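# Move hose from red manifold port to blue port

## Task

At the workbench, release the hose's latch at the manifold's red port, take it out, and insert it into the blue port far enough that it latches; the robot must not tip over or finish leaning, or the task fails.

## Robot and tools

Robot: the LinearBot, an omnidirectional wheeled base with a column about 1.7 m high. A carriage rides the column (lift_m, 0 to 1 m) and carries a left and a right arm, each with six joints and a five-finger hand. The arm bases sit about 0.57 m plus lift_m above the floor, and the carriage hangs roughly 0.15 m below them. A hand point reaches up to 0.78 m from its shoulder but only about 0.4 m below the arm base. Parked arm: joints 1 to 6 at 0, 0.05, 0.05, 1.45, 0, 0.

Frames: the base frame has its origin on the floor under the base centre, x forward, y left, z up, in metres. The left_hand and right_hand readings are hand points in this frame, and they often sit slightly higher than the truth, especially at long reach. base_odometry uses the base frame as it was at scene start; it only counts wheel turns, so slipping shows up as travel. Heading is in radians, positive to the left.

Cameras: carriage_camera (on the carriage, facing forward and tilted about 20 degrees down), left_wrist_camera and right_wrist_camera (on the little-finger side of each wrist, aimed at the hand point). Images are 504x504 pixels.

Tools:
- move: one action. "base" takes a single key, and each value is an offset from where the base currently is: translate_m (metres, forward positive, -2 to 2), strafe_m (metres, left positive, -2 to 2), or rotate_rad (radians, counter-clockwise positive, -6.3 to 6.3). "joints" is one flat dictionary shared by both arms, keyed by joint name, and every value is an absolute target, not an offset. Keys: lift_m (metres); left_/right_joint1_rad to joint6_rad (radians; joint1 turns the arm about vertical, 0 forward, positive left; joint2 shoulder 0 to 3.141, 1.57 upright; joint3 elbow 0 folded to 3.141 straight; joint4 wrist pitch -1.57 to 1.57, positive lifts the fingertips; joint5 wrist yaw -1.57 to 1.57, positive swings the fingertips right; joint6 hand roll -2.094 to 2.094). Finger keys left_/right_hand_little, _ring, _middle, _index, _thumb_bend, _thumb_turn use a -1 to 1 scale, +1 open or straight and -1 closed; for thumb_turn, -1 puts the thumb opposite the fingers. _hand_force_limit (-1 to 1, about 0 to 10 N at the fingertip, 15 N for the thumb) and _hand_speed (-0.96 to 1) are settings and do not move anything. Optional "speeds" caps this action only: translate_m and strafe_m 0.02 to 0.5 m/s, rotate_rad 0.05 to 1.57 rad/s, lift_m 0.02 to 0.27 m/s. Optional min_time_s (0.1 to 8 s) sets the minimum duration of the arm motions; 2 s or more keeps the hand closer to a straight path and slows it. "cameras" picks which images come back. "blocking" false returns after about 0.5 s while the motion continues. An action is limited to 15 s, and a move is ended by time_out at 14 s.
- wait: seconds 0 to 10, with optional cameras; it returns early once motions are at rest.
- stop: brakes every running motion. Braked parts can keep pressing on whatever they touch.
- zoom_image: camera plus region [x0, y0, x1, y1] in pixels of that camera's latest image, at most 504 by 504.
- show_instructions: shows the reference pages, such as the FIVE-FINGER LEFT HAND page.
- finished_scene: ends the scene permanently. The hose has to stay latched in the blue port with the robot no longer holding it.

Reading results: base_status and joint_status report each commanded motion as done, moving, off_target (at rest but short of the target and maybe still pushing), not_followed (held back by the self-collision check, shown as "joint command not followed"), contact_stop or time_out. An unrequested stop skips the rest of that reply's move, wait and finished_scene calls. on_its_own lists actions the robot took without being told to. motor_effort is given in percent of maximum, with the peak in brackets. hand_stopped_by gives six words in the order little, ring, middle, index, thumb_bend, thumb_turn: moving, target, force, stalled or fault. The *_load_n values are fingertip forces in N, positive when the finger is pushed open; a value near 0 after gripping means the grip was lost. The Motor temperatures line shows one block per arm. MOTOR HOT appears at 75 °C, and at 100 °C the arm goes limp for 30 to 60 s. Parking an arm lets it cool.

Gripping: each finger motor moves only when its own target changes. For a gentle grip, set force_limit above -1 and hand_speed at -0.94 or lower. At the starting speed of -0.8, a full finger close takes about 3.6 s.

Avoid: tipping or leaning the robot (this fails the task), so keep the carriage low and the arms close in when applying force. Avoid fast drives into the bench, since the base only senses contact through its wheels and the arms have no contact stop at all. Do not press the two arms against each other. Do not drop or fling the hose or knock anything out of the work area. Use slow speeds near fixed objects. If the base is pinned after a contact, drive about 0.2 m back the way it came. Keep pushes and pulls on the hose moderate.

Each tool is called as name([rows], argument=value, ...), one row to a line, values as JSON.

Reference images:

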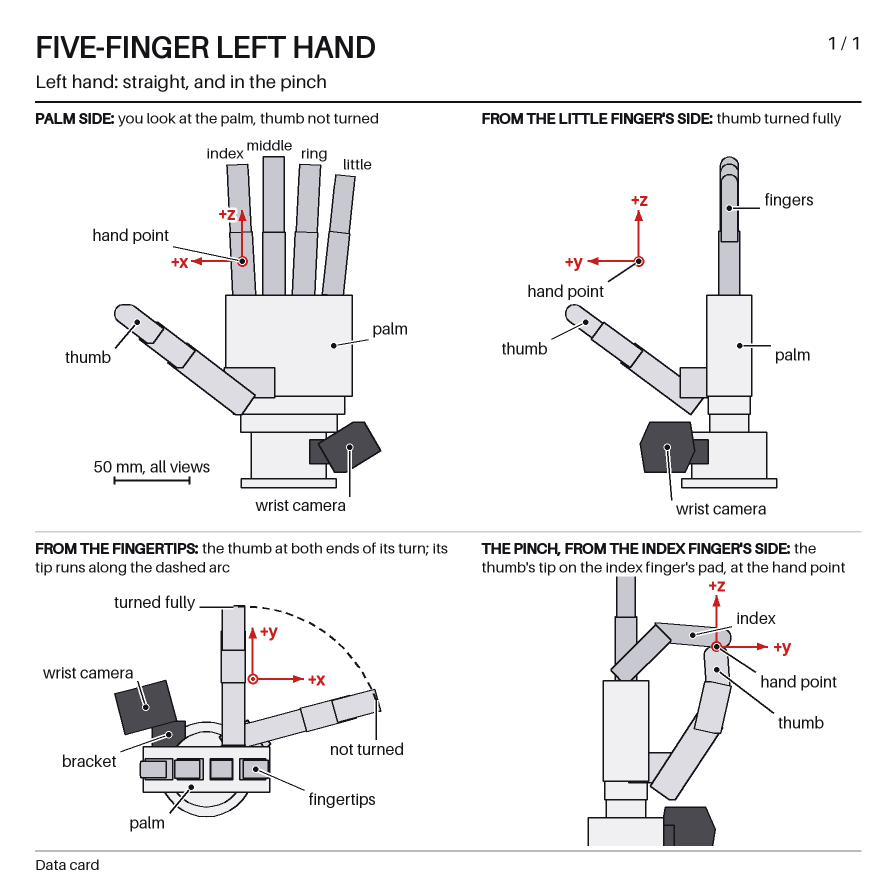

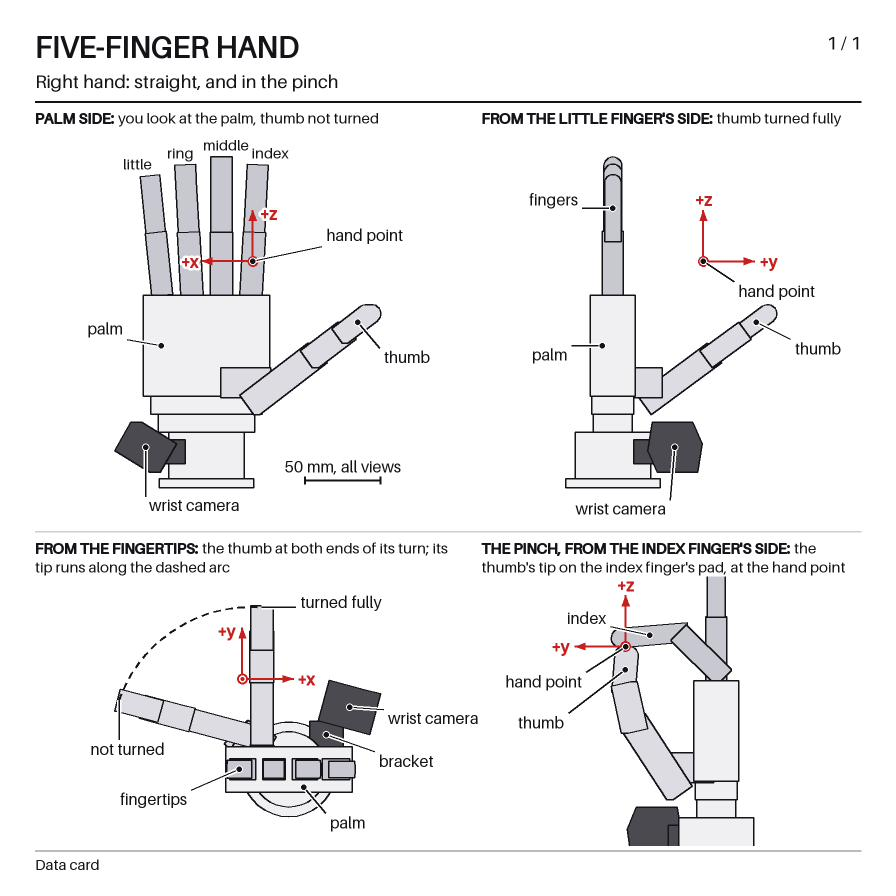

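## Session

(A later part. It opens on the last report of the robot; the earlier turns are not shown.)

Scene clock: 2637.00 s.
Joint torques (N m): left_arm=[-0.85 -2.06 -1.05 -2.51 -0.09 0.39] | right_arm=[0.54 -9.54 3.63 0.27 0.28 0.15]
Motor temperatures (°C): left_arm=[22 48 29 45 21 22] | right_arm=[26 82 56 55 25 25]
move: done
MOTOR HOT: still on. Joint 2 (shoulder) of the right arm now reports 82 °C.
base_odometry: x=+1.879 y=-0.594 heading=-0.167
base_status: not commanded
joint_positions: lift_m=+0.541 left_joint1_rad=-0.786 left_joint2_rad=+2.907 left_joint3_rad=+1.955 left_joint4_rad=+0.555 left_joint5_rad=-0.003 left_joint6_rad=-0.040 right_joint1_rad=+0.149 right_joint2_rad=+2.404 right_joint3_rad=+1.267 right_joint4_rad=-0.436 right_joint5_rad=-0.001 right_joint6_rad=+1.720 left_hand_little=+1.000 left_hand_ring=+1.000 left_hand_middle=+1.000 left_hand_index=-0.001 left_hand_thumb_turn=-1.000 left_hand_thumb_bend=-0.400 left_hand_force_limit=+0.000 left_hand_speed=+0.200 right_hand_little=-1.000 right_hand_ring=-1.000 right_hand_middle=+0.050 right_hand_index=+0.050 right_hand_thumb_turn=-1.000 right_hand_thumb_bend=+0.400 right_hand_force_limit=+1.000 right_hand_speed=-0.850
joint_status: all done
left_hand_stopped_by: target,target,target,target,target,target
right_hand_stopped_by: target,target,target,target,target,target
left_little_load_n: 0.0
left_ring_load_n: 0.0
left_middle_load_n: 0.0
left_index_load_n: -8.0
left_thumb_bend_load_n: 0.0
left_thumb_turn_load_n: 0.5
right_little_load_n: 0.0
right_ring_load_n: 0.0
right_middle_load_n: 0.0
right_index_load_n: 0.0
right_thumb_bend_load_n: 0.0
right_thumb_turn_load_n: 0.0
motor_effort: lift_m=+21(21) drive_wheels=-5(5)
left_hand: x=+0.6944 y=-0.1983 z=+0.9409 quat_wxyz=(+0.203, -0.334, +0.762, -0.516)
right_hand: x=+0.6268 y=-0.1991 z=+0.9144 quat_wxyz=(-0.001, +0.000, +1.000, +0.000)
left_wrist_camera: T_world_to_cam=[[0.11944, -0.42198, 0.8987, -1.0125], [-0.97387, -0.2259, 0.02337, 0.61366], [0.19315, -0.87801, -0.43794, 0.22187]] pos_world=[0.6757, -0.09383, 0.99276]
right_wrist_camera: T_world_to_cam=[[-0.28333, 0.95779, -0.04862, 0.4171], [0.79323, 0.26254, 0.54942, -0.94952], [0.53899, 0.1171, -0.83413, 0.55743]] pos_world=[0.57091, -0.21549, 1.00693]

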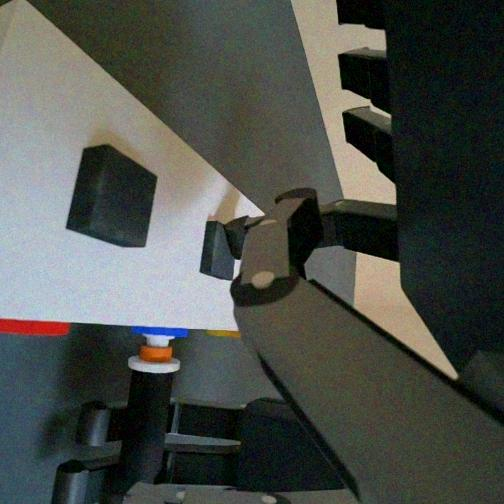

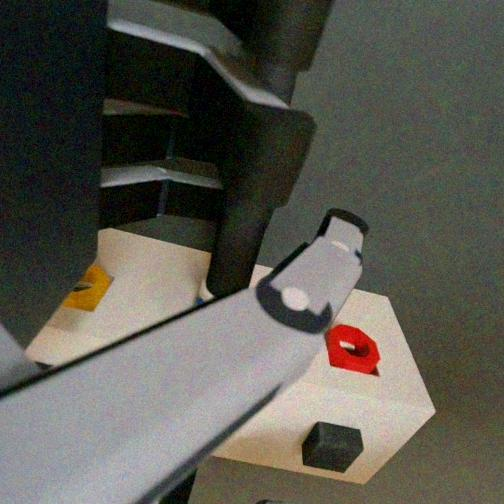

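move(joints={"lift_m": 0.538, "left_joint2_rad": 2.97, "left_joint4_rad": 0.3, "right_joint1_rad": 0.155, "right_joint2_rad": 2.335, "right_joint3_rad": 1.209, "right_joint4_rad": -0.406, "right_joint5_rad": 0.013, "right_joint6_rad": 1.726}, speeds={"lift_m": 0.02}, min_time_s=1.5)

move(joints={"right_joint2_rad": 2.369, "right_hand_force_limit": 0.3, "right_hand_thumb_bend": 0.0, "right_hand_index": -0.03, "right_hand_middle": -0.07}, cameras=["left_wrist_camera", "right_wrist_camera"])

zoom_image(camera="left_wrist_camera", region=[60, 250, 310, 500])

zoom_image(camera="right_wrist_camera", region=[170, 100, 420, 350])

Scene clock: 2649.43 s.
Joint torques (N m): left_arm=[-0.9 -8.2 0.44 -0.45 -0.07 0.39] | right_arm=[0.39 -11.86 3.56 0.52 0.28 0.12]
Motor temperatures (°C): left_arm=[22 47 28 45 21 22] | right_arm=[25 76 52 48 25 25]
move: off_target
MOTOR HOT: still on. Joint 2 (shoulder) of the right arm now reports 76 °C.
base_odometry: x=+1.879 y=-0.594 heading=-0.167
base_status: not commanded
joint_positions: lift_m=+0.539 left_joint1_rad=-0.786 left_joint2_rad=+2.888 left_joint3_rad=+1.938 left_joint4_rad=+0.574 left_joint5_rad=-0.002 left_joint6_rad=-0.039 right_joint1_rad=+0.149 right_joint2_rad=+2.373 right_joint3_rad=+1.219 right_joint4_rad=-0.421 right_joint5_rad=+0.000 right_joint6_rad=+1.721 left_hand_little=+1.000 left_hand_ring=+1.000 left_hand_middle=+1.000 left_hand_index=-0.001 left_hand_thumb_turn=-1.000 left_hand_thumb_bend=-0.400 left_hand_force_limit=+0.000 left_hand_speed=+0.200 right_hand_little=-1.000 right_hand_ring=-1.000 right_hand_middle=+0.050 right_hand_index=+0.050 right_hand_thumb_turn=-1.000 right_hand_thumb_bend=+0.400 right_hand_force_limit=+1.000 right_hand_speed=-0.850
joint_status: left_joint4_rad off_target (ended at +0.574, target +0.300); the others done
left_hand_stopped_by: target,target,target,target,target,target
right_hand_stopped_by: target,target,target,target,target,target
left_little_load_n: 0.0
left_ring_load_n: 0.0
left_middle_load_n: 0.5
left_index_load_n: -3.0
left_thumb_bend_load_n: 0.0
left_thumb_turn_load_n: 0.0
right_little_load_n: 0.0
right_ring_load_n: 0.0
right_middle_load_n: 0.0
right_index_load_n: 0.0
right_thumb_bend_load_n: 0.0
right_thumb_turn_load_n: 0.0
motor_effort: lift_m=+21(21) drive_wheels=-5(6)
left_hand: x=+0.6961 y=-0.1997 z=+0.9485 quat_wxyz=(+0.206, -0.332, +0.757, -0.523)
right_hand: x=+0.6176 y=-0.2006 z=+0.9156 quat_wxyz=(-0.002, +0.000, +1.000, +0.000)
pictures: none

Scene clock: 2651.77 s.
Joint torques (N m): left_arm=[-0.81 -8.28 0.47 -0.51 -0.09 0.36] | right_arm=[0.13 -9.21 3.59 0.51 0.28 0.12]
Motor temperatures (°C): left_arm=[22 48 28 44 21 22] | right_arm=[25 76 52 47 25 25]
move: done
MOTOR HOT: still on. Joint 2 (shoulder) of the right arm now reports 76 °C.
base_odometry: x=+1.879 y=-0.594 heading=-0.167
base_status: not commanded
joint_positions: lift_m=+0.539 left_joint1_rad=-0.786 left_joint2_rad=+2.888 left_joint3_rad=+1.938 left_joint4_rad=+0.574 left_joint5_rad=-0.002 left_joint6_rad=-0.039 right_joint1_rad=+0.153 right_joint2_rad=+2.373 right_joint3_rad=+1.219 right_joint4_rad=-0.418 right_joint5_rad=+0.001 right_joint6_rad=+1.721 left_hand_little=+1.000 left_hand_ring=+1.000 left_hand_middle=+1.000 left_hand_index=-0.001 left_hand_thumb_turn=-1.000 left_hand_thumb_bend=-0.400 left_hand_force_limit=+0.000 left_hand_speed=+0.200 right_hand_little=-1.000 right_hand_ring=-1.000 right_hand_middle=-0.070 right_hand_index=-0.030 right_hand_thumb_turn=-1.000 right_hand_thumb_bend=+0.004 right_hand_force_limit=+0.300 right_hand_speed=-0.850
joint_status: all done
left_hand_stopped_by: target,target,target,target,target,target
right_hand_stopped_by: target,target,target,target,target,target
left_little_load_n: 0.0
left_ring_load_n: 0.0
left_middle_load_n: 0.0
left_index_load_n: -2.5
left_thumb_bend_load_n: 0.0
left_thumb_turn_load_n: 0.0
right_little_load_n: 0.0
right_ring_load_n: 0.0
right_middle_load_n: 4.0
right_index_load_n: 0.0
right_thumb_bend_load_n: 5.0
right_thumb_turn_load_n: 0.0
motor_effort: lift_m=+21(21) drive_wheels=-5(6)
left_hand: x=+0.6961 y=-0.1997 z=+0.9485 quat_wxyz=(+0.206, -0.332, +0.757, -0.523)
right_hand: x=+0.6181 y=-0.1995 z=+0.9156 quat_wxyz=(+0.000, -0.002, +1.000, -0.001)
left_wrist_camera: T_world_to_cam=[[0.10605, -0.40954, 0.90611, -1.01536], [-0.9742, -0.22538, 0.01215, 0.62572], [0.19924, -0.88402, -0.42287, 0.2039]] pos_world=[0.67662, -0.09455, 0.99865]
right_wrist_camera: T_world_to_cam=[[-0.28623, 0.9568, -0.05109, 0.41884], [0.79138, 0.26613, 0.55036, -0.94212], [0.54018, 0.1171, -0.83336, 0.56174]] pos_world=[0.56202, -0.2158, 1.00803]

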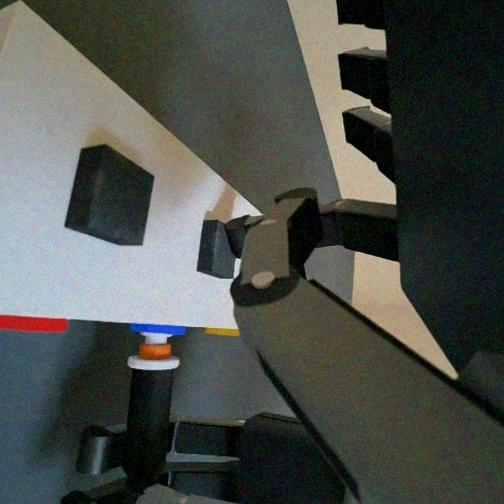

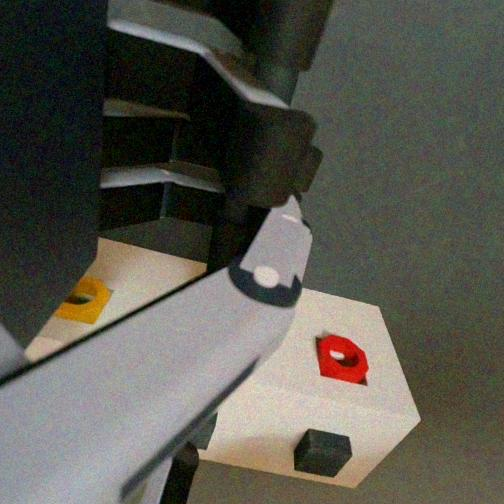

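Scaled by 2.016.

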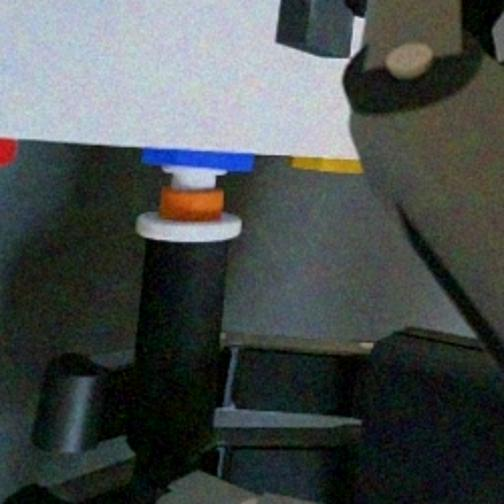

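Scaled by 2.016.

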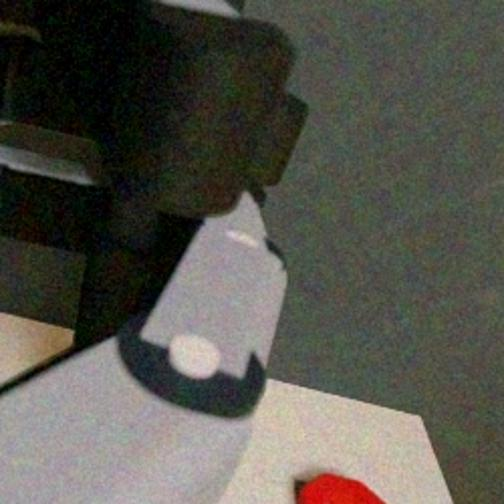

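move(joints={"right_hand_force_limit": 1.0, "right_hand_thumb_bend": -0.06, "right_hand_index": -0.05, "right_hand_middle": -0.10}, cameras=["left_wrist_camera", "right_wrist_camera"])

zoom_image(camera="left_wrist_camera", region=[100, 200, 300, 400])

Scene clock: 2680.17 s.
Joint torques (N m): left_arm=[-0.81 -8.24 0.38 -0.47 -0.11 0.38] | right_arm=[0.02 -9.2 3.58 0.51 0.31 0.14]
Motor temperatures (°C): left_arm=[22 52 28 37 21 22] | right_arm=[25 73 46 39 25 25]
move: off_target
MOTOR HOT: still on. Joint 2 (shoulder) of the right arm now reports 73 °C.
base_odometry: x=+1.879 y=-0.594 heading=-0.167
base_status: not commanded
joint_positions: lift_m=+0.539 left_joint1_rad=-0.786 left_joint2_rad=+2.888 left_joint3_rad=+1.938 left_joint4_rad=+0.574 left_joint5_rad=-0.002 left_joint6_rad=-0.039 right_joint1_rad=+0.154 right_joint2_rad=+2.373 right_joint3_rad=+1.219 right_joint4_rad=-0.418 right_joint5_rad=-0.002 right_joint6_rad=+1.719 left_hand_little=+1.000 left_hand_ring=+1.000 left_hand_middle=+1.000 left_hand_index=-0.001 left_hand_thumb_turn=-1.000 left_hand_thumb_bend=-0.400 left_hand_force_limit=+0.000 left_hand_speed=+0.200 right_hand_little=-1.000 right_hand_ring=-1.000 right_hand_middle=-0.097 right_hand_index=-0.049 right_hand_thumb_turn=-1.000 right_hand_thumb_bend=-0.036 right_hand_force_limit=+1.000 right_hand_speed=-0.850
joint_status: right_hand_thumb_bend off_target (ended at -0.036, target -0.060); the others done
left_hand_stopped_by: target,target,target,target,target,target
right_hand_stopped_by: target,target,force,target,force,target
left_little_load_n: 0.0
left_ring_load_n: 0.0
left_middle_load_n: 0.0
left_index_load_n: -3.0
left_thumb_bend_load_n: 0.5
left_thumb_turn_load_n: 0.0
right_little_load_n: 0.0
right_ring_load_n: 0.0
right_middle_load_n: 9.5
right_index_load_n: 2.5
right_thumb_bend_load_n: 14.0
right_thumb_turn_load_n: 1.5
motor_effort: lift_m=+21(21) drive_wheels=-5(6)
left_hand: x=+0.6961 y=-0.1997 z=+0.9485 quat_wxyz=(+0.206, -0.332, +0.757, -0.523)
right_hand: x=+0.6179 y=-0.1983 z=+0.9158 quat_wxyz=(+0.000, -0.003, +1.000, +0.001)
left_wrist_camera: T_world_to_cam=[[0.10605, -0.40954, 0.90611, -1.01536], [-0.9742, -0.22538, 0.01215, 0.62572], [0.19924, -0.88402, -0.42287, 0.2039]] pos_world=[0.67662, -0.09455, 0.99865]
right_wrist_camera: T_world_to_cam=[[-0.28877, 0.95619, -0.04811, 0.41634], [0.79073, 0.26653, 0.55109, -0.94266], [0.53977, 0.12109, -0.83306, 0.56264]] pos_world=[0.56193, -0.21498, 1.00823]

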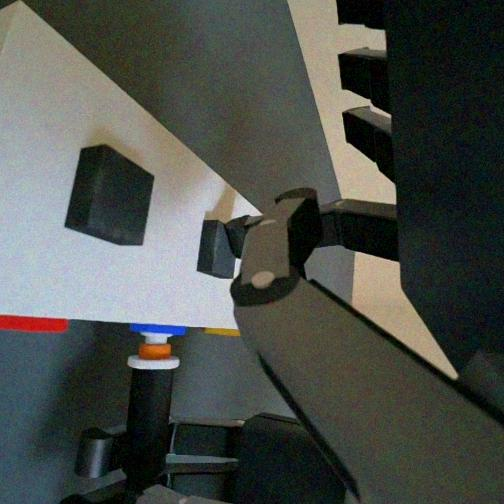

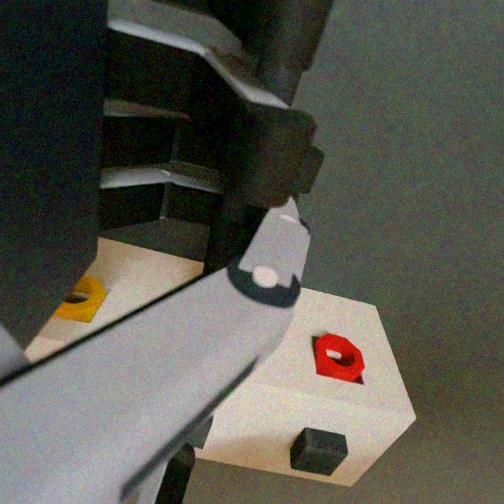

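Scaled by 2.520.

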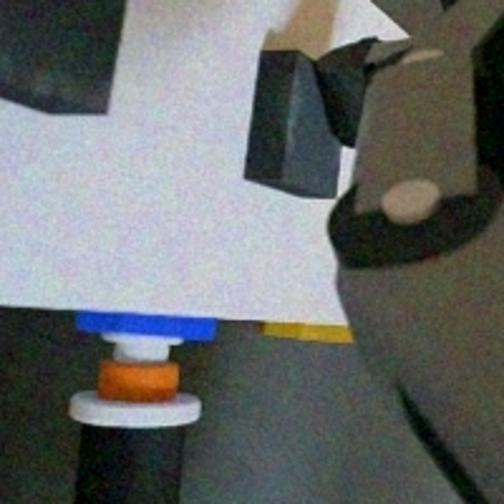

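move(joints={"lift_m": 0.544, "left_joint2_rad": 3.0, "left_joint4_rad": 0.25, "right_joint1_rad": 0.13, "right_joint2_rad": 2.40, "right_joint3_rad": 1.315, "right_joint4_rad": -0.40, "right_joint5_rad": 0.05, "right_joint6_rad": 1.735}, speeds={"lift_m": 0.02}, min_time_s=2, cameras=["left_wrist_camera"])

zoom_image(camera="left_wrist_camera", region=[100, 200, 300, 400])

Scene clock: 2691.53 s.
Joint torques (N m): left_arm=[-0.88 -6.09 0.34 -0.87 -0.07 0.37] | right_arm=[-1.81 -8.87 9.01 1.09 0.6 0.32]
Motor temperatures (°C): left_arm=[22 52 28 36 21 22] | right_arm=[25 71 45 38 25 25]
move: off_target
MOTOR HOT: cleared for the motors of the right arm.
base_odometry: x=+1.879 y=-0.594 heading=-0.167
base_status: not commanded
joint_positions: lift_m=+0.544 left_joint1_rad=-0.786 left_joint2_rad=+2.889 left_joint3_rad=+1.938 left_joint4_rad=+0.560 left_joint5_rad=-0.002 left_joint6_rad=-0.037 right_joint1_rad=+0.152 right_joint2_rad=+2.398 right_joint3_rad=+1.271 right_joint4_rad=-0.476 right_joint5_rad=+0.003 right_joint6_rad=+1.714 left_hand_little=+1.000 left_hand_ring=+1.000 left_hand_middle=+1.000 left_hand_index=+0.001 left_hand_thumb_turn=-1.000 left_hand_thumb_bend=-0.400 left_hand_force_limit=+0.000 left_hand_speed=+0.200 right_hand_little=-1.000 right_hand_ring=-1.000 right_hand_middle=-0.097 right_hand_index=-0.049 right_hand_thumb_turn=-1.000 right_hand_thumb_bend=-0.036 right_hand_force_limit=+1.000 right_hand_speed=-0.850
joint_status: left_joint2_rad off_target (ended at +2.890, target +3.000); left_joint4_rad off_target (ended at +0.560, target +0.250); right_joint1_rad off_target (ended at +0.152, target +0.130); right_joint4_rad off_target (ended at -0.476, target -0.400); right_joint5_rad off_target (ended at +0.003, target +0.050); right_joint6_rad off_target (ended at +1.714, target +1.735); the others done
left_hand_stopped_by: target,target,target,target,target,target
right_hand_stopped_by: target,target,force,target,force,target
left_little_load_n: 0.0
left_ring_load_n: 0.0
left_middle_load_n: 0.0
left_index_load_n: 6.0
left_thumb_bend_load_n: 0.0
left_thumb_turn_load_n: 0.0
right_little_load_n: 0.0
right_ring_load_n: 0.5
right_middle_load_n: 9.0
right_index_load_n: 3.0
right_thumb_bend_load_n: 13.0
right_thumb_turn_load_n: 0.5
motor_effort: lift_m=+34(36) drive_wheels=-5(6)
left_hand: x=+0.6943 y=-0.1980 z=+0.9493 quat_wxyz=(+0.204, -0.332, +0.762, -0.517)
right_hand: x=+0.6195 y=-0.1996 z=+0.9189 quat_wxyz=(-0.015, -0.005, +1.000, -0.004)
left_wrist_camera: T_world_to_cam=[[0.11393, -0.42074, 0.9, -1.01704], [-0.97434, -0.22433, 0.01847, 0.61863], [0.19412, -0.87901, -0.4355, 0.22264]] pos_world=[0.67541, -0.09343, 1.00087]

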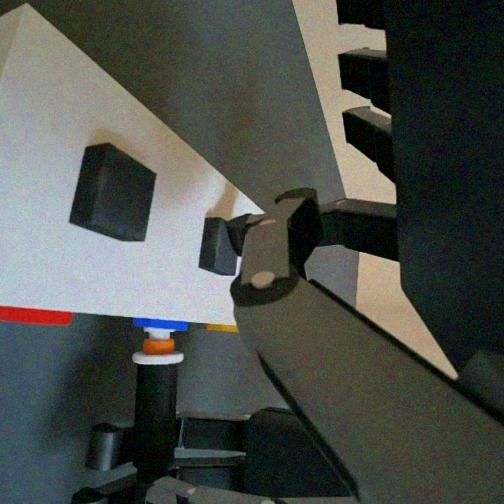

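Scaled by 2.520.

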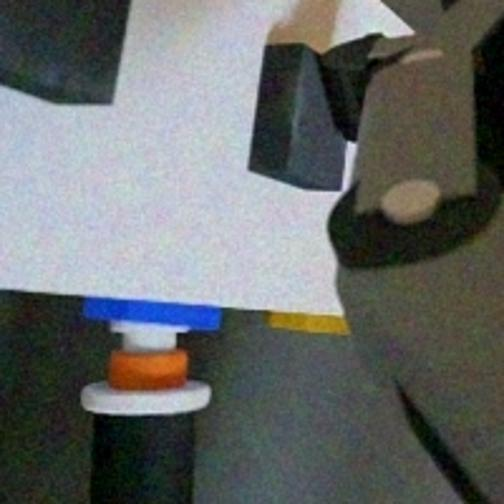

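move(joints={"left_joint2_rad": 3.10, "left_joint3_rad": 1.88, "left_joint4_rad": 0.05, "right_joint1_rad": 0.11, "right_joint3_rad": 1.37, "right_joint4_rad": -0.25, "right_joint6_rad": 1.76}, min_time_s=2.5, cameras=["left_wrist_camera"])

zoom_image(camera="left_wrist_camera", region=[100, 200, 300, 400])

Scene clock: 2697.93 s.
Joint torques (N m): left_arm=[-0.83 -0.61 -1.39 -3.02 -0.09 0.37] | right_arm=[-2.78 -9.76 12.71 2.71 0.66 0.72]
Motor temperatures (°C): left_arm=[22 51 28 36 21 22] | right_arm=[25 70 46 37 25 25]
move: off_target
base_odometry: x=+1.879 y=-0.594 heading=-0.167
base_status: not commanded
joint_positions: lift_m=+0.544 left_joint1_rad=-0.786 left_joint2_rad=+2.915 left_joint3_rad=+1.958 left_joint4_rad=+0.549 left_joint5_rad=-0.002 left_joint6_rad=-0.040 right_joint1_rad=+0.144 right_joint2_rad=+2.408 right_joint3_rad=+1.290 right_joint4_rad=-0.486 right_joint5_rad=-0.004 right_joint6_rad=+1.705 left_hand_little=+1.000 left_hand_ring=+1.000 left_hand_middle=+1.000 left_hand_index=+0.000 left_hand_thumb_turn=-1.000 left_hand_thumb_bend=-0.400 left_hand_force_limit=+0.000 left_hand_speed=+0.200 right_hand_little=-1.000 right_hand_ring=-1.000 right_hand_middle=-0.097 right_hand_index=-0.049 right_hand_thumb_turn=-1.000 right_hand_thumb_bend=-0.036 right_hand_force_limit=+1.000 right_hand_speed=-0.850
joint_status: left_joint2_rad off_target (ended at +2.915, target +3.100); left_joint3_rad off_target (ended at +1.958, target +1.880); left_joint4_rad off_target (ended at +0.549, target +0.050); right_joint1_rad off_target (ended at +0.144, target +0.110); right_joint3_rad off_target (ended at +1.290, target +1.370); right_joint4_rad off_target (ended at -0.486, target -0.250); right_joint6_rad off_target (ended at +1.705, target +1.760)
left_hand_stopped_by: target,target,target,target,target,target
right_hand_stopped_by: target,target,force,target,force,target
left_little_load_n: 0.0
left_ring_load_n: 0.0
left_middle_load_n: 0.0
left_index_load_n: -4.0
left_thumb_bend_load_n: 0.0
left_thumb_turn_load_n: 0.0
right_little_load_n: 0.0
right_ring_load_n: 0.0
right_middle_load_n: 9.5
right_index_load_n: 1.5
right_thumb_bend_load_n: 13.5
right_thumb_turn_load_n: -2.0
motor_effort: lift_m=+32(34) drive_wheels=-5(6)
left_hand: x=+0.6926 y=-0.1966 z=+0.9379 quat_wxyz=(+0.201, -0.336, +0.765, -0.511)
right_hand: x=+0.6224 y=-0.2006 z=+0.9187 quat_wxyz=(-0.017, -0.005, +1.000, +0.000)
left_wrist_camera: T_world_to_cam=[[0.12766, -0.42928, 0.89411, -1.01171], [-0.97364, -0.22606, 0.03048, 0.60548], [0.18904, -0.87442, -0.44682, 0.23421]] pos_world=[0.67439, -0.09262, 0.99077]

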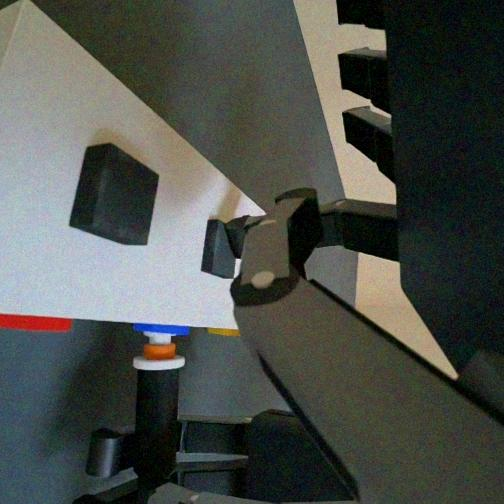

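Scaled by 2.520.

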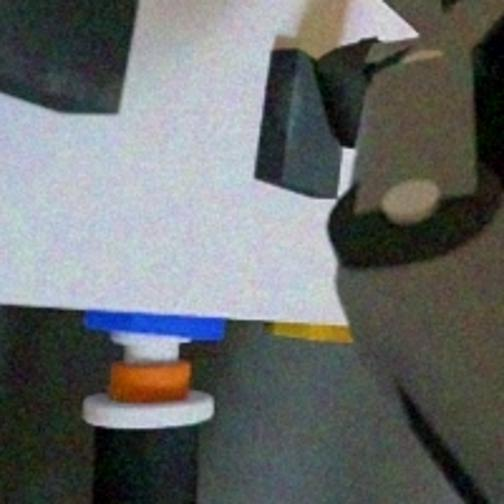

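move(joints={"right_joint1_rad": 0.10, "right_joint3_rad": 1.43, "right_joint4_rad": -0.05, "right_joint6_rad": 1.79}, min_time_s=2, cameras=["left_wrist_camera"])

zoom_image(camera="left_wrist_camera", region=[100, 200, 300, 400])

Scene clock: 2706.17 s.
Joint torques (N m): left_arm=[-0.99 -0.55 -1.46 -2.97 -0.07 0.47] | right_arm=[-3.29 -11.33 16.64 4.53 0.78 1.08]
Motor temperatures (°C): left_arm=[22 49 28 38 21 22] | right_arm=[25 70 48 40 25 25]
move: off_target
base_odometry: x=+1.879 y=-0.594 heading=-0.167
base_status: not commanded
joint_positions: lift_m=+0.544 left_joint1_rad=-0.786 left_joint2_rad=+2.915 left_joint3_rad=+1.958 left_joint4_rad=+0.549 left_joint5_rad=-0.002 left_joint6_rad=-0.041 right_joint1_rad=+0.142 right_joint2_rad=+2.426 right_joint3_rad=+1.311 right_joint4_rad=-0.461 right_joint5_rad=-0.018 right_joint6_rad=+1.705 left_hand_little=+1.000 left_hand_ring=+1.000 left_hand_middle=+1.000 left_hand_index=+0.000 left_hand_thumb_turn=-1.000 left_hand_thumb_bend=-0.400 left_hand_force_limit=+0.000 left_hand_speed=+0.200 right_hand_little=-1.000 right_hand_ring=-1.000 right_hand_middle=-0.097 right_hand_index=-0.050 right_hand_thumb_turn=-1.000 right_hand_thumb_bend=-0.036 right_hand_force_limit=+1.000 right_hand_speed=-0.850
joint_status: right_joint1_rad off_target (ended at +0.142, target +0.100); right_joint3_rad off_target (ended at +1.311, target +1.430); right_joint4_rad off_target (ended at -0.461, target -0.050); right_joint6_rad off_target (ended at +1.705, target +1.790)
left_hand_stopped_by: target,target,target,target,target,target
right_hand_stopped_by: target,target,force,target,force,target
left_little_load_n: 0.0
left_ring_load_n: 0.0
left_middle_load_n: 0.0
left_index_load_n: -4.0
left_thumb_bend_load_n: 0.5
left_thumb_turn_load_n: 0.0
right_little_load_n: 0.0
right_ring_load_n: 0.0
right_middle_load_n: 6.0
right_index_load_n: 0.0
right_thumb_bend_load_n: 9.5
right_thumb_turn_load_n: -7.5
motor_effort: lift_m=+32(32) drive_wheels=-4(5)
left_hand: x=+0.6926 y=-0.1967 z=+0.9379 quat_wxyz=(+0.201, -0.336, +0.765, -0.511)
right_hand: x=+0.6337 y=-0.1974 z=+0.9174 quat_wxyz=(-0.004, -0.004, +1.000, +0.008)
left_wrist_camera: T_world_to_cam=[[0.12797, -0.429, 0.8942, -1.01197], [-0.97359, -0.22619, 0.03082, 0.605], [0.18904, -0.87453, -0.44661, 0.23403]] pos_world=[0.67429, -0.09262, 0.99077]

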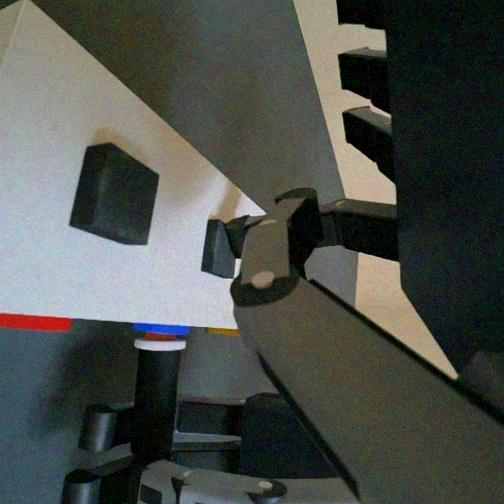

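Scaled by 2.520.

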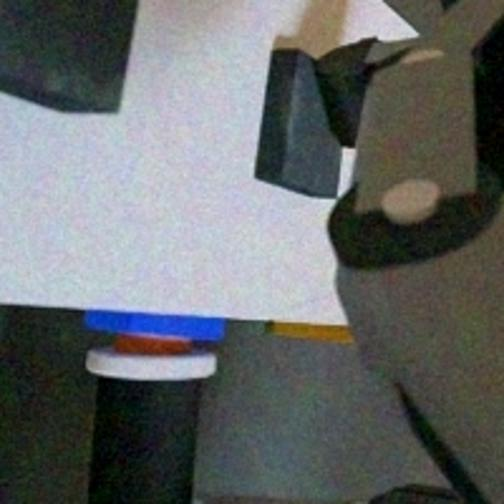

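move(joints={"right_joint3_rad": 1.47, "right_joint4_rad": 0.06, "right_joint6_rad": 1.80}, min_time_s=1.5, cameras=["left_wrist_camera"])

zoom_image(camera="left_wrist_camera", region=[100, 200, 300, 400])

Scene clock: 2712.00 s.
Joint torques (N m): left_arm=[-0.87 -0.43 -1.32 -2.97 -0.06 0.43] | right_arm=[-3.33 -12.42 19.36 5.57 0.88 1.22]
Motor temperatures (°C): left_arm=[22 48 28 39 21 22] | right_arm=[25 70 51 44 25 25]
move: off_target
base_odometry: x=+1.879 y=-0.594 heading=-0.167
base_status: not commanded
joint_positions: lift_m=+0.544 left_joint1_rad=-0.786 left_joint2_rad=+2.915 left_joint3_rad=+1.958 left_joint4_rad=+0.549 left_joint5_rad=-0.002 left_joint6_rad=-0.041 right_joint1_rad=+0.142 right_joint2_rad=+2.439 right_joint3_rad=+1.324 right_joint4_rad=-0.449 right_joint5_rad=-0.029 right_joint6_rad=+1.705 left_hand_little=+1.000 left_hand_ring=+1.000 left_hand_middle=+1.000 left_hand_index=+0.000 left_hand_thumb_turn=-1.000 left_hand_thumb_bend=-0.400 left_hand_force_limit=+0.000 left_hand_speed=+0.200 right_hand_little=-1.000 right_hand_ring=-1.000 right_hand_middle=-0.097 right_hand_index=-0.050 right_hand_thumb_turn=-1.001 right_hand_thumb_bend=-0.036 right_hand_force_limit=+1.000 right_hand_speed=-0.850
joint_status: right_joint3_rad off_target (ended at +1.324, target +1.470); right_joint4_rad off_target (ended at -0.449, target +0.060); right_joint6_rad off_target (ended at +1.705, target +1.800)
left_hand_stopped_by: target,target,target,target,target,target
right_hand_stopped_by: target,target,force,target,force,target
left_little_load_n: 0.0
left_ring_load_n: 0.0
left_middle_load_n: 0.0
left_index_load_n: -4.0
left_thumb_bend_load_n: 0.0
left_thumb_turn_load_n: 0.5
right_little_load_n: 0.5
right_ring_load_n: 0.0
right_middle_load_n: 5.5
right_index_load_n: 0.0
right_thumb_bend_load_n: 8.5
right_thumb_turn_load_n: -9.0
motor_effort: lift_m=+32(32) drive_wheels=+4(5)
left_hand: x=+0.6926 y=-0.1967 z=+0.9379 quat_wxyz=(+0.201, -0.336, +0.765, -0.511)
right_hand: x=+0.6390 y=-0.1944 z=+0.9161 quat_wxyz=(+0.002, -0.004, +1.000, +0.015)
left_wrist_camera: T_world_to_cam=[[0.12797, -0.429, 0.8942, -1.01197], [-0.97359, -0.22619, 0.03082, 0.605], [0.18904, -0.87453, -0.44661, 0.23403]] pos_world=[0.67429, -0.09262, 0.99077]

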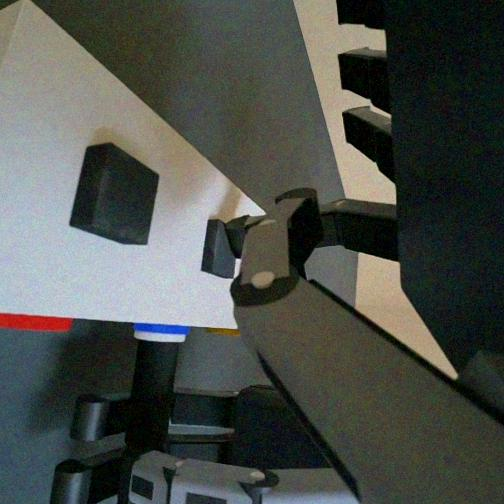

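Scaled by 2.520.

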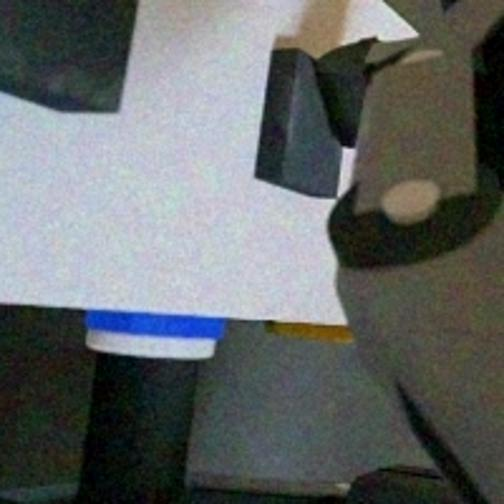

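Flush. Release the button while keeping the push.

move(joints={"left_joint2_rad": 2.85, "left_joint3_rad": 1.90, "left_joint4_rad": 0.62}, min_time_s=1.5, cameras=["left_wrist_camera"])

zoom_image(camera="left_wrist_camera", region=[100, 150, 300, 350])

Scene clock: 2717.43 s.
Joint torques (N m): left_arm=[-0.64 -17.24 4.04 2.52 -0.09 0.11] | right_arm=[-3.33 -12.4 19.33 5.57 0.89 1.23]
Motor temperatures (°C): left_arm=[22 48 28 40 21 22] | right_arm=[25 70 53 54 25 25]
move: done
base_odometry: x=+1.879 y=-0.594 heading=-0.167
base_status: not commanded
joint_positions: lift_m=+0.544 left_joint1_rad=-0.788 left_joint2_rad=+2.889 left_joint3_rad=+1.919 left_joint4_rad=+0.627 left_joint5_rad=-0.002 left_joint6_rad=-0.012 right_joint1_rad=+0.142 right_joint2_rad=+2.439 right_joint3_rad=+1.324 right_joint4_rad=-0.448 right_joint5_rad=-0.031 right_joint6_rad=+1.704 left_hand_little=+1.000 left_hand_ring=+1.000 left_hand_middle=+1.000 left_hand_index=+0.000 left_hand_thumb_turn=-1.000 left_hand_thumb_bend=-0.400 left_hand_force_limit=+0.000 left_hand_speed=+0.200 right_hand_little=-1.000 right_hand_ring=-1.000 right_hand_middle=-0.097 right_hand_index=-0.050 right_hand_thumb_turn=-1.001 right_hand_thumb_bend=-0.036 right_hand_force_limit=+1.000 right_hand_speed=-0.850
joint_status: all done
left_hand_stopped_by: target,target,target,target,target,target
right_hand_stopped_by: target,target,force,target,force,target
left_little_load_n: 0.0
left_ring_load_n: 0.0
left_middle_load_n: 0.0
left_index_load_n: 0.5
left_thumb_bend_load_n: 0.0
left_thumb_turn_load_n: 0.0
right_little_load_n: 0.0
right_ring_load_n: 0.0
right_middle_load_n: 5.5
right_index_load_n: 0.0
right_thumb_bend_load_n: 8.5
right_thumb_turn_load_n: -9.0
motor_effort: lift_m=+32(32) drive_wheels=+4(5)
left_hand: x=+0.6972 y=-0.2004 z=+0.9564 quat_wxyz=(+0.218, -0.317, +0.753, -0.533)
right_hand: x=+0.6390 y=-0.1940 z=+0.9162 quat_wxyz=(+0.002, -0.004, +1.000, +0.016)
left_wrist_camera: T_world_to_cam=[[0.06382, -0.40542, 0.9119, -0.99813], [-0.9764, -0.21427, -0.02692, 0.6677], [0.20631, -0.88866, -0.40953, 0.18784]] pos_world=[0.6769, -0.09467, 1.00509]

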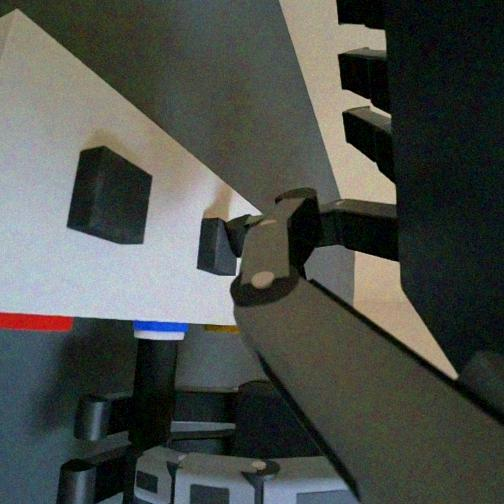

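Scaled by 2.520.

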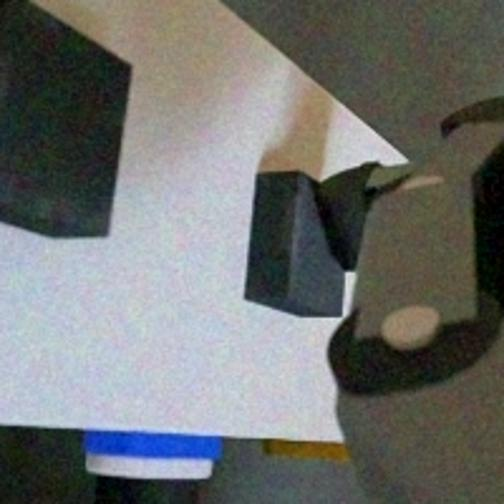

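move(joints={"left_joint2_rad": 2.79, "left_joint3_rad": 1.88, "left_joint4_rad": 0.60}, min_time_s=1.5)

move(joints={"right_joint1_rad": 0.138, "right_joint2_rad": 2.43, "right_joint3_rad": 1.33, "right_joint4_rad": -0.38, "right_joint6_rad": 1.715}, min_time_s=2, cameras=["left_wrist_camera"])

zoom_image(camera="left_wrist_camera", region=[50, 150, 250, 350])

Scene clock: 2727.73 s.
Joint torques (N m): left_arm=[-0.69 -17.59 4.22 2.47 -0.08 0.09] | right_arm=[-3.34 -12.42 19.34 5.57 0.89 1.23]
Motor temperatures (°C): left_arm=[22 57 28 42 21 22] | right_arm=[25 71 55 69 25 25]
move: done
base_odometry: x=+1.879 y=-0.594 heading=-0.167
base_status: not commanded
joint_positions: lift_m=+0.544 left_joint1_rad=-0.788 left_joint2_rad=+2.833 left_joint3_rad=+1.897 left_joint4_rad=+0.614 left_joint5_rad=-0.002 left_joint6_rad=-0.011 right_joint1_rad=+0.142 right_joint2_rad=+2.439 right_joint3_rad=+1.324 right_joint4_rad=-0.448 right_joint5_rad=-0.031 right_joint6_rad=+1.704 left_hand_little=+1.000 left_hand_ring=+1.000 left_hand_middle=+1.000 left_hand_index=+0.000 left_hand_thumb_turn=-1.000 left_hand_thumb_bend=-0.400 left_hand_force_limit=+0.000 left_hand_speed=+0.200 right_hand_little=-1.000 right_hand_ring=-1.000 right_hand_middle=-0.097 right_hand_index=-0.050 right_hand_thumb_turn=-1.001 right_hand_thumb_bend=-0.036 right_hand_force_limit=+1.000 right_hand_speed=-0.850
joint_status: all done
left_hand_stopped_by: target,target,target,target,target,target
right_hand_stopped_by: target,target,force,target,force,target
left_little_load_n: 0.0
left_ring_load_n: -0.5
left_middle_load_n: 0.0
left_index_load_n: 0.0
left_thumb_bend_load_n: 0.0
left_thumb_turn_load_n: 0.5
right_little_load_n: 0.0
right_ring_load_n: 0.0
right_middle_load_n: 5.5
right_index_load_n: 0.0
right_thumb_bend_load_n: 8.5
right_thumb_turn_load_n: -9.5
motor_effort: lift_m=+32(32) drive_wheels=+4(5)
left_hand: x=+0.7004 y=-0.2035 z=+0.9818 quat_wxyz=(+0.221, -0.314, +0.748, -0.541)
right_hand: x=+0.6390 y=-0.1940 z=+0.9162 quat_wxyz=(+0.002, -0.004, +1.000, +0.016)
pictures: none

Scene clock: 2730.03 s.
Joint torques (N m): left_arm=[-0.75 -17.62 4.26 2.49 -0.09 0.12] | right_arm=[-0.77 -10.02 5.27 1.28 0.81 0.38]
Motor temperatures (°C): left_arm=[22 59 28 42 21 22] | right_arm=[25 71 55 68 25 25]
move: off_target
base_odometry: x=+1.879 y=-0.594 heading=-0.167
base_status: not commanded
joint_positions: lift_m=+0.544 left_joint1_rad=-0.788 left_joint2_rad=+2.833 left_joint3_rad=+1.897 left_joint4_rad=+0.613 left_joint5_rad=-0.002 left_joint6_rad=-0.011 right_joint1_rad=+0.147 right_joint2_rad=+2.439 right_joint3_rad=+1.324 right_joint4_rad=-0.471 right_joint5_rad=-0.021 right_joint6_rad=+1.688 left_hand_little=+1.000 left_hand_ring=+1.000 left_hand_middle=+1.000 left_hand_index=+0.000 left_hand_thumb_turn=-1.000 left_hand_thumb_bend=-0.400 left_hand_force_limit=+0.000 left_hand_speed=+0.200 right_hand_little=-1.000 right_hand_ring=-1.000 right_hand_middle=-0.097 right_hand_index=-0.050 right_hand_thumb_turn=-1.001 right_hand_thumb_bend=-0.036 right_hand_force_limit=+1.000 right_hand_speed=-0.850
joint_status: right_joint4_rad off_target (ended at -0.471, target -0.380); right_joint6_rad off_target (ended at +1.688, target +1.715); the others done
left_hand_stopped_by: target,target,target,target,target,target
right_hand_stopped_by: target,target,force,target,force,target
left_little_load_n: 0.0
left_ring_load_n: 0.0
left_middle_load_n: 0.0
left_index_load_n: 0.0
left_thumb_bend_load_n: 0.0
left_thumb_turn_load_n: 0.5
right_little_load_n: 0.0
right_ring_load_n: 0.0
right_middle_load_n: 5.0
right_index_load_n: 0.0
right_thumb_bend_load_n: 7.5
right_thumb_turn_load_n: -4.5
motor_effort: lift_m=+32(32) drive_wheels=+4(5)
left_hand: x=+0.7004 y=-0.2034 z=+0.9817 quat_wxyz=(+0.221, -0.314, +0.748, -0.541)
right_hand: x=+0.6316 y=-0.1940 z=+0.9148 quat_wxyz=(-0.009, -0.015, +1.000, +0.009)
left_wrist_camera: T_world_to_cam=[[0.05021, -0.39328, 0.91805, -1.01667], [-0.976, -0.21434, -0.03844, 0.68184], [0.21189, -0.89409, -0.3946, 0.17516]] pos_world=[0.67942, -0.09709, 1.02868]

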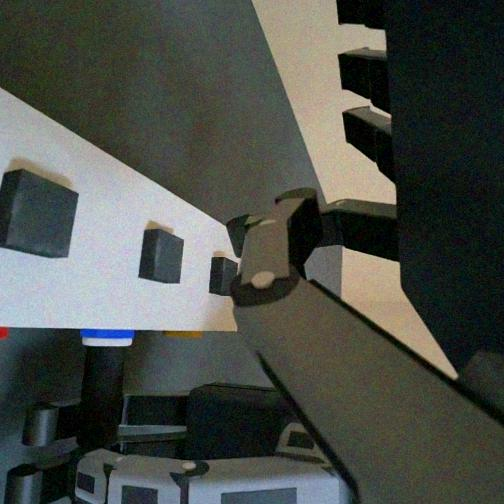

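Scaled by 2.520.

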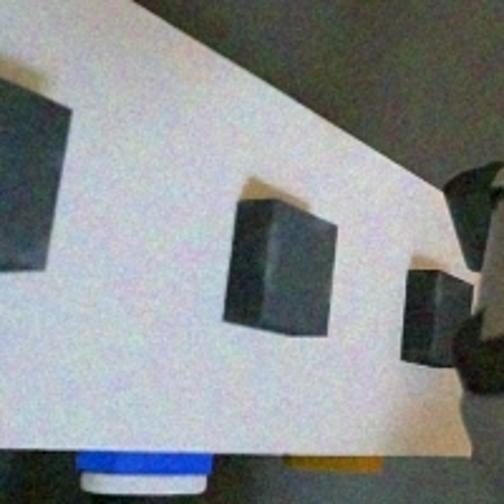

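move(joints={"right_joint1_rad": 0.147, "right_joint3_rad": 1.31, "right_joint4_rad": -0.44, "right_joint6_rad": 1.71}, min_time_s=2, cameras=["left_wrist_camera"])

zoom_image(camera="left_wrist_camera", region=[50, 280, 150, 380])

Scene clock: 2737.23 s.
Joint torques (N m): left_arm=[-0.72 -17.62 4.19 2.42 -0.08 0.13] | right_arm=[-0.51 -9.99 3.79 0.63 0.74 0.33]
Motor temperatures (°C): left_arm=[22 63 29 41 21 22] | right_arm=[25 70 53 62 25 25]
move: off_target
base_odometry: x=+1.879 y=-0.594 heading=-0.167
base_status: not commanded
joint_positions: lift_m=+0.544 left_joint1_rad=-0.788 left_joint2_rad=+2.833 left_joint3_rad=+1.897 left_joint4_rad=+0.613 left_joint5_rad=-0.002 left_joint6_rad=-0.011 right_joint1_rad=+0.153 right_joint2_rad=+2.439 right_joint3_rad=+1.319 right_joint4_rad=-0.467 right_joint5_rad=-0.013 right_joint6_rad=+1.688 left_hand_little=+1.000 left_hand_ring=+1.000 left_hand_middle=+1.000 left_hand_index=+0.000 left_hand_thumb_turn=-1.000 left_hand_thumb_bend=-0.400 left_hand_force_limit=+0.000 left_hand_speed=+0.200 right_hand_little=-1.000 right_hand_ring=-1.000 right_hand_middle=-0.097 right_hand_index=-0.050 right_hand_thumb_turn=-1.000 right_hand_thumb_bend=-0.036 right_hand_force_limit=+1.000 right_hand_speed=-0.850
joint_status: right_joint6_rad off_target (ended at +1.688, target +1.710); the others done
left_hand_stopped_by: target,target,target,target,target,target
right_hand_stopped_by: target,target,force,target,force,target
left_little_load_n: 0.0
left_ring_load_n: 0.0
left_middle_load_n: 0.0
left_index_load_n: 0.0
left_thumb_bend_load_n: 0.0
left_thumb_turn_load_n: 0.0
right_little_load_n: 0.0
right_ring_load_n: 0.0
right_middle_load_n: 5.0
right_index_load_n: 0.5
right_thumb_bend_load_n: 7.5
right_thumb_turn_load_n: -3.5
motor_effort: lift_m=+32(32) drive_wheels=+4(5)
left_hand: x=+0.7003 y=-0.2034 z=+0.9816 quat_wxyz=(+0.221, -0.314, +0.748, -0.541)
right_hand: x=+0.6301 y=-0.1935 z=+0.9135 quat_wxyz=(-0.009, -0.018, +1.000, +0.006)
left_wrist_camera: T_world_to_cam=[[0.05046, -0.39352, 0.91793, -1.01665], [-0.97601, -0.21433, -0.03823, 0.68163], [0.21178, -0.89398, -0.3949, 0.1755]] pos_world=[0.67942, -0.09709, 1.02858]

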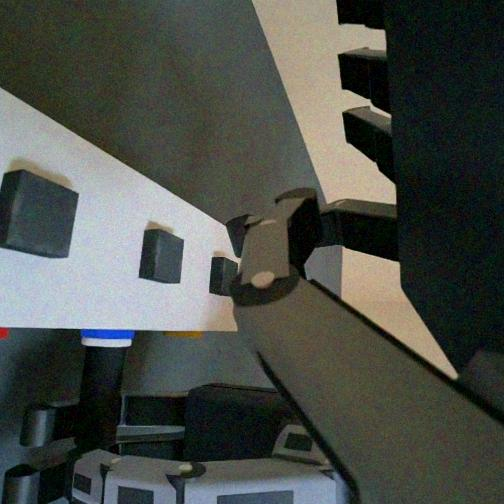

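Scaled by 5.040.

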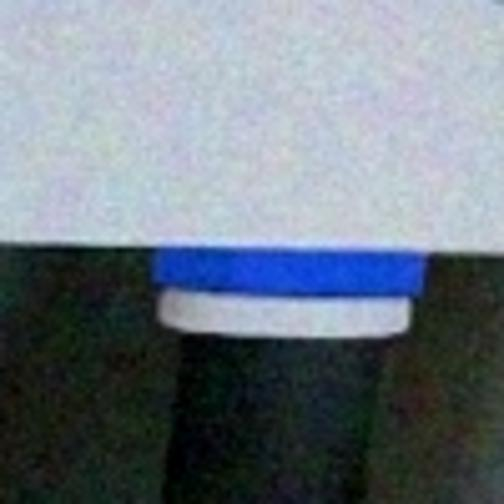

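move(joints={"right_hand_speed": -0.8, "right_hand_thumb_bend": 0.45, "right_hand_index": 0.07, "right_hand_middle": 0.07}, cameras=["left_wrist_camera"])

zoom_image(camera="left_wrist_camera", region=[50, 280, 150, 380])

Scene clock: 2742.10 s.
Joint torques (N m): left_arm=[-0.77 -17.61 4.33 2.45 -0.1 0.11] | right_arm=[-0.5 -10 4.01 0.53 0.3 0.15]
Motor temperatures (°C): left_arm=[22 66 29 41 21 22] | right_arm=[25 70 52 58 25 25]
move: done
base_odometry: x=+1.879 y=-0.594 heading=-0.167
base_status: not commanded
joint_positions: lift_m=+0.544 left_joint1_rad=-0.788 left_joint2_rad=+2.833 left_joint3_rad=+1.897 left_joint4_rad=+0.612 left_joint5_rad=-0.002 left_joint6_rad=-0.011 right_joint1_rad=+0.153 right_joint2_rad=+2.439 right_joint3_rad=+1.317 right_joint4_rad=-0.454 right_joint5_rad=+0.038 right_joint6_rad=+1.702 left_hand_little=+1.000 left_hand_ring=+1.000 left_hand_middle=+1.000 left_hand_index=+0.000 left_hand_thumb_turn=-1.000 left_hand_thumb_bend=-0.400 left_hand_force_limit=+0.000 left_hand_speed=+0.200 right_hand_little=-1.000 right_hand_ring=-1.000 right_hand_middle=+0.070 right_hand_index=+0.070 right_hand_thumb_turn=-1.000 right_hand_thumb_bend=+0.450 right_hand_force_limit=+1.000 right_hand_speed=-0.800
joint_status: all done
left_hand_stopped_by: target,target,target,target,target,target
right_hand_stopped_by: target,target,target,target,target,target
left_little_load_n: -0.5
left_ring_load_n: 0.0
left_middle_load_n: 0.0
left_index_load_n: 0.0
left_thumb_bend_load_n: 0.0
left_thumb_turn_load_n: 0.0
right_little_load_n: 0.0
right_ring_load_n: 0.0
right_middle_load_n: 0.0
right_index_load_n: 0.0
right_thumb_bend_load_n: 0.0
right_thumb_turn_load_n: 0.0
on_its_own: right_joint5_rad moved +0.051 to your old target +0.050
motor_effort: lift_m=+32(32) drive_wheels=+4(5)
left_hand: x=+0.7003 y=-0.2033 z=+0.9815 quat_wxyz=(+0.221, -0.315, +0.748, -0.540)
right_hand: x=+0.6347 y=-0.2034 z=+0.9108 quat_wxyz=(+0.000, -0.011, +1.000, -0.019)
left_wrist_camera: T_world_to_cam=[[0.05067, -0.39378, 0.91781, -1.0166], [-0.97603, -0.21431, -0.03806, 0.68137], [0.21168, -0.89387, -0.3952, 0.17587]] pos_world=[0.67932, -0.09709, 1.02848]

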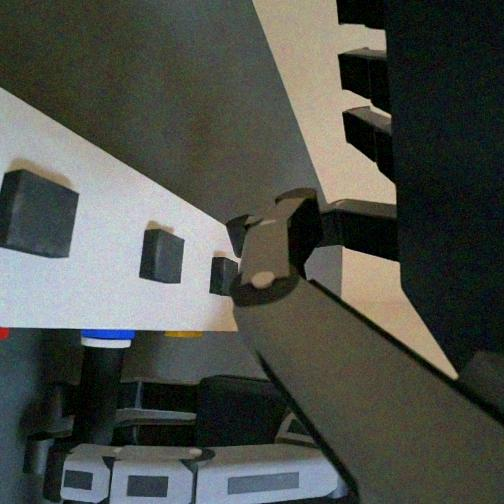

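Scaled by 5.040.

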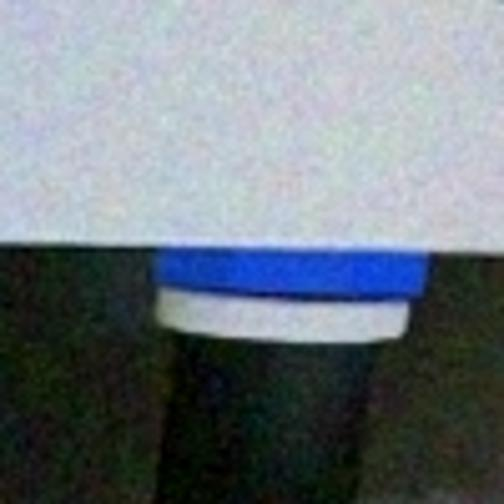

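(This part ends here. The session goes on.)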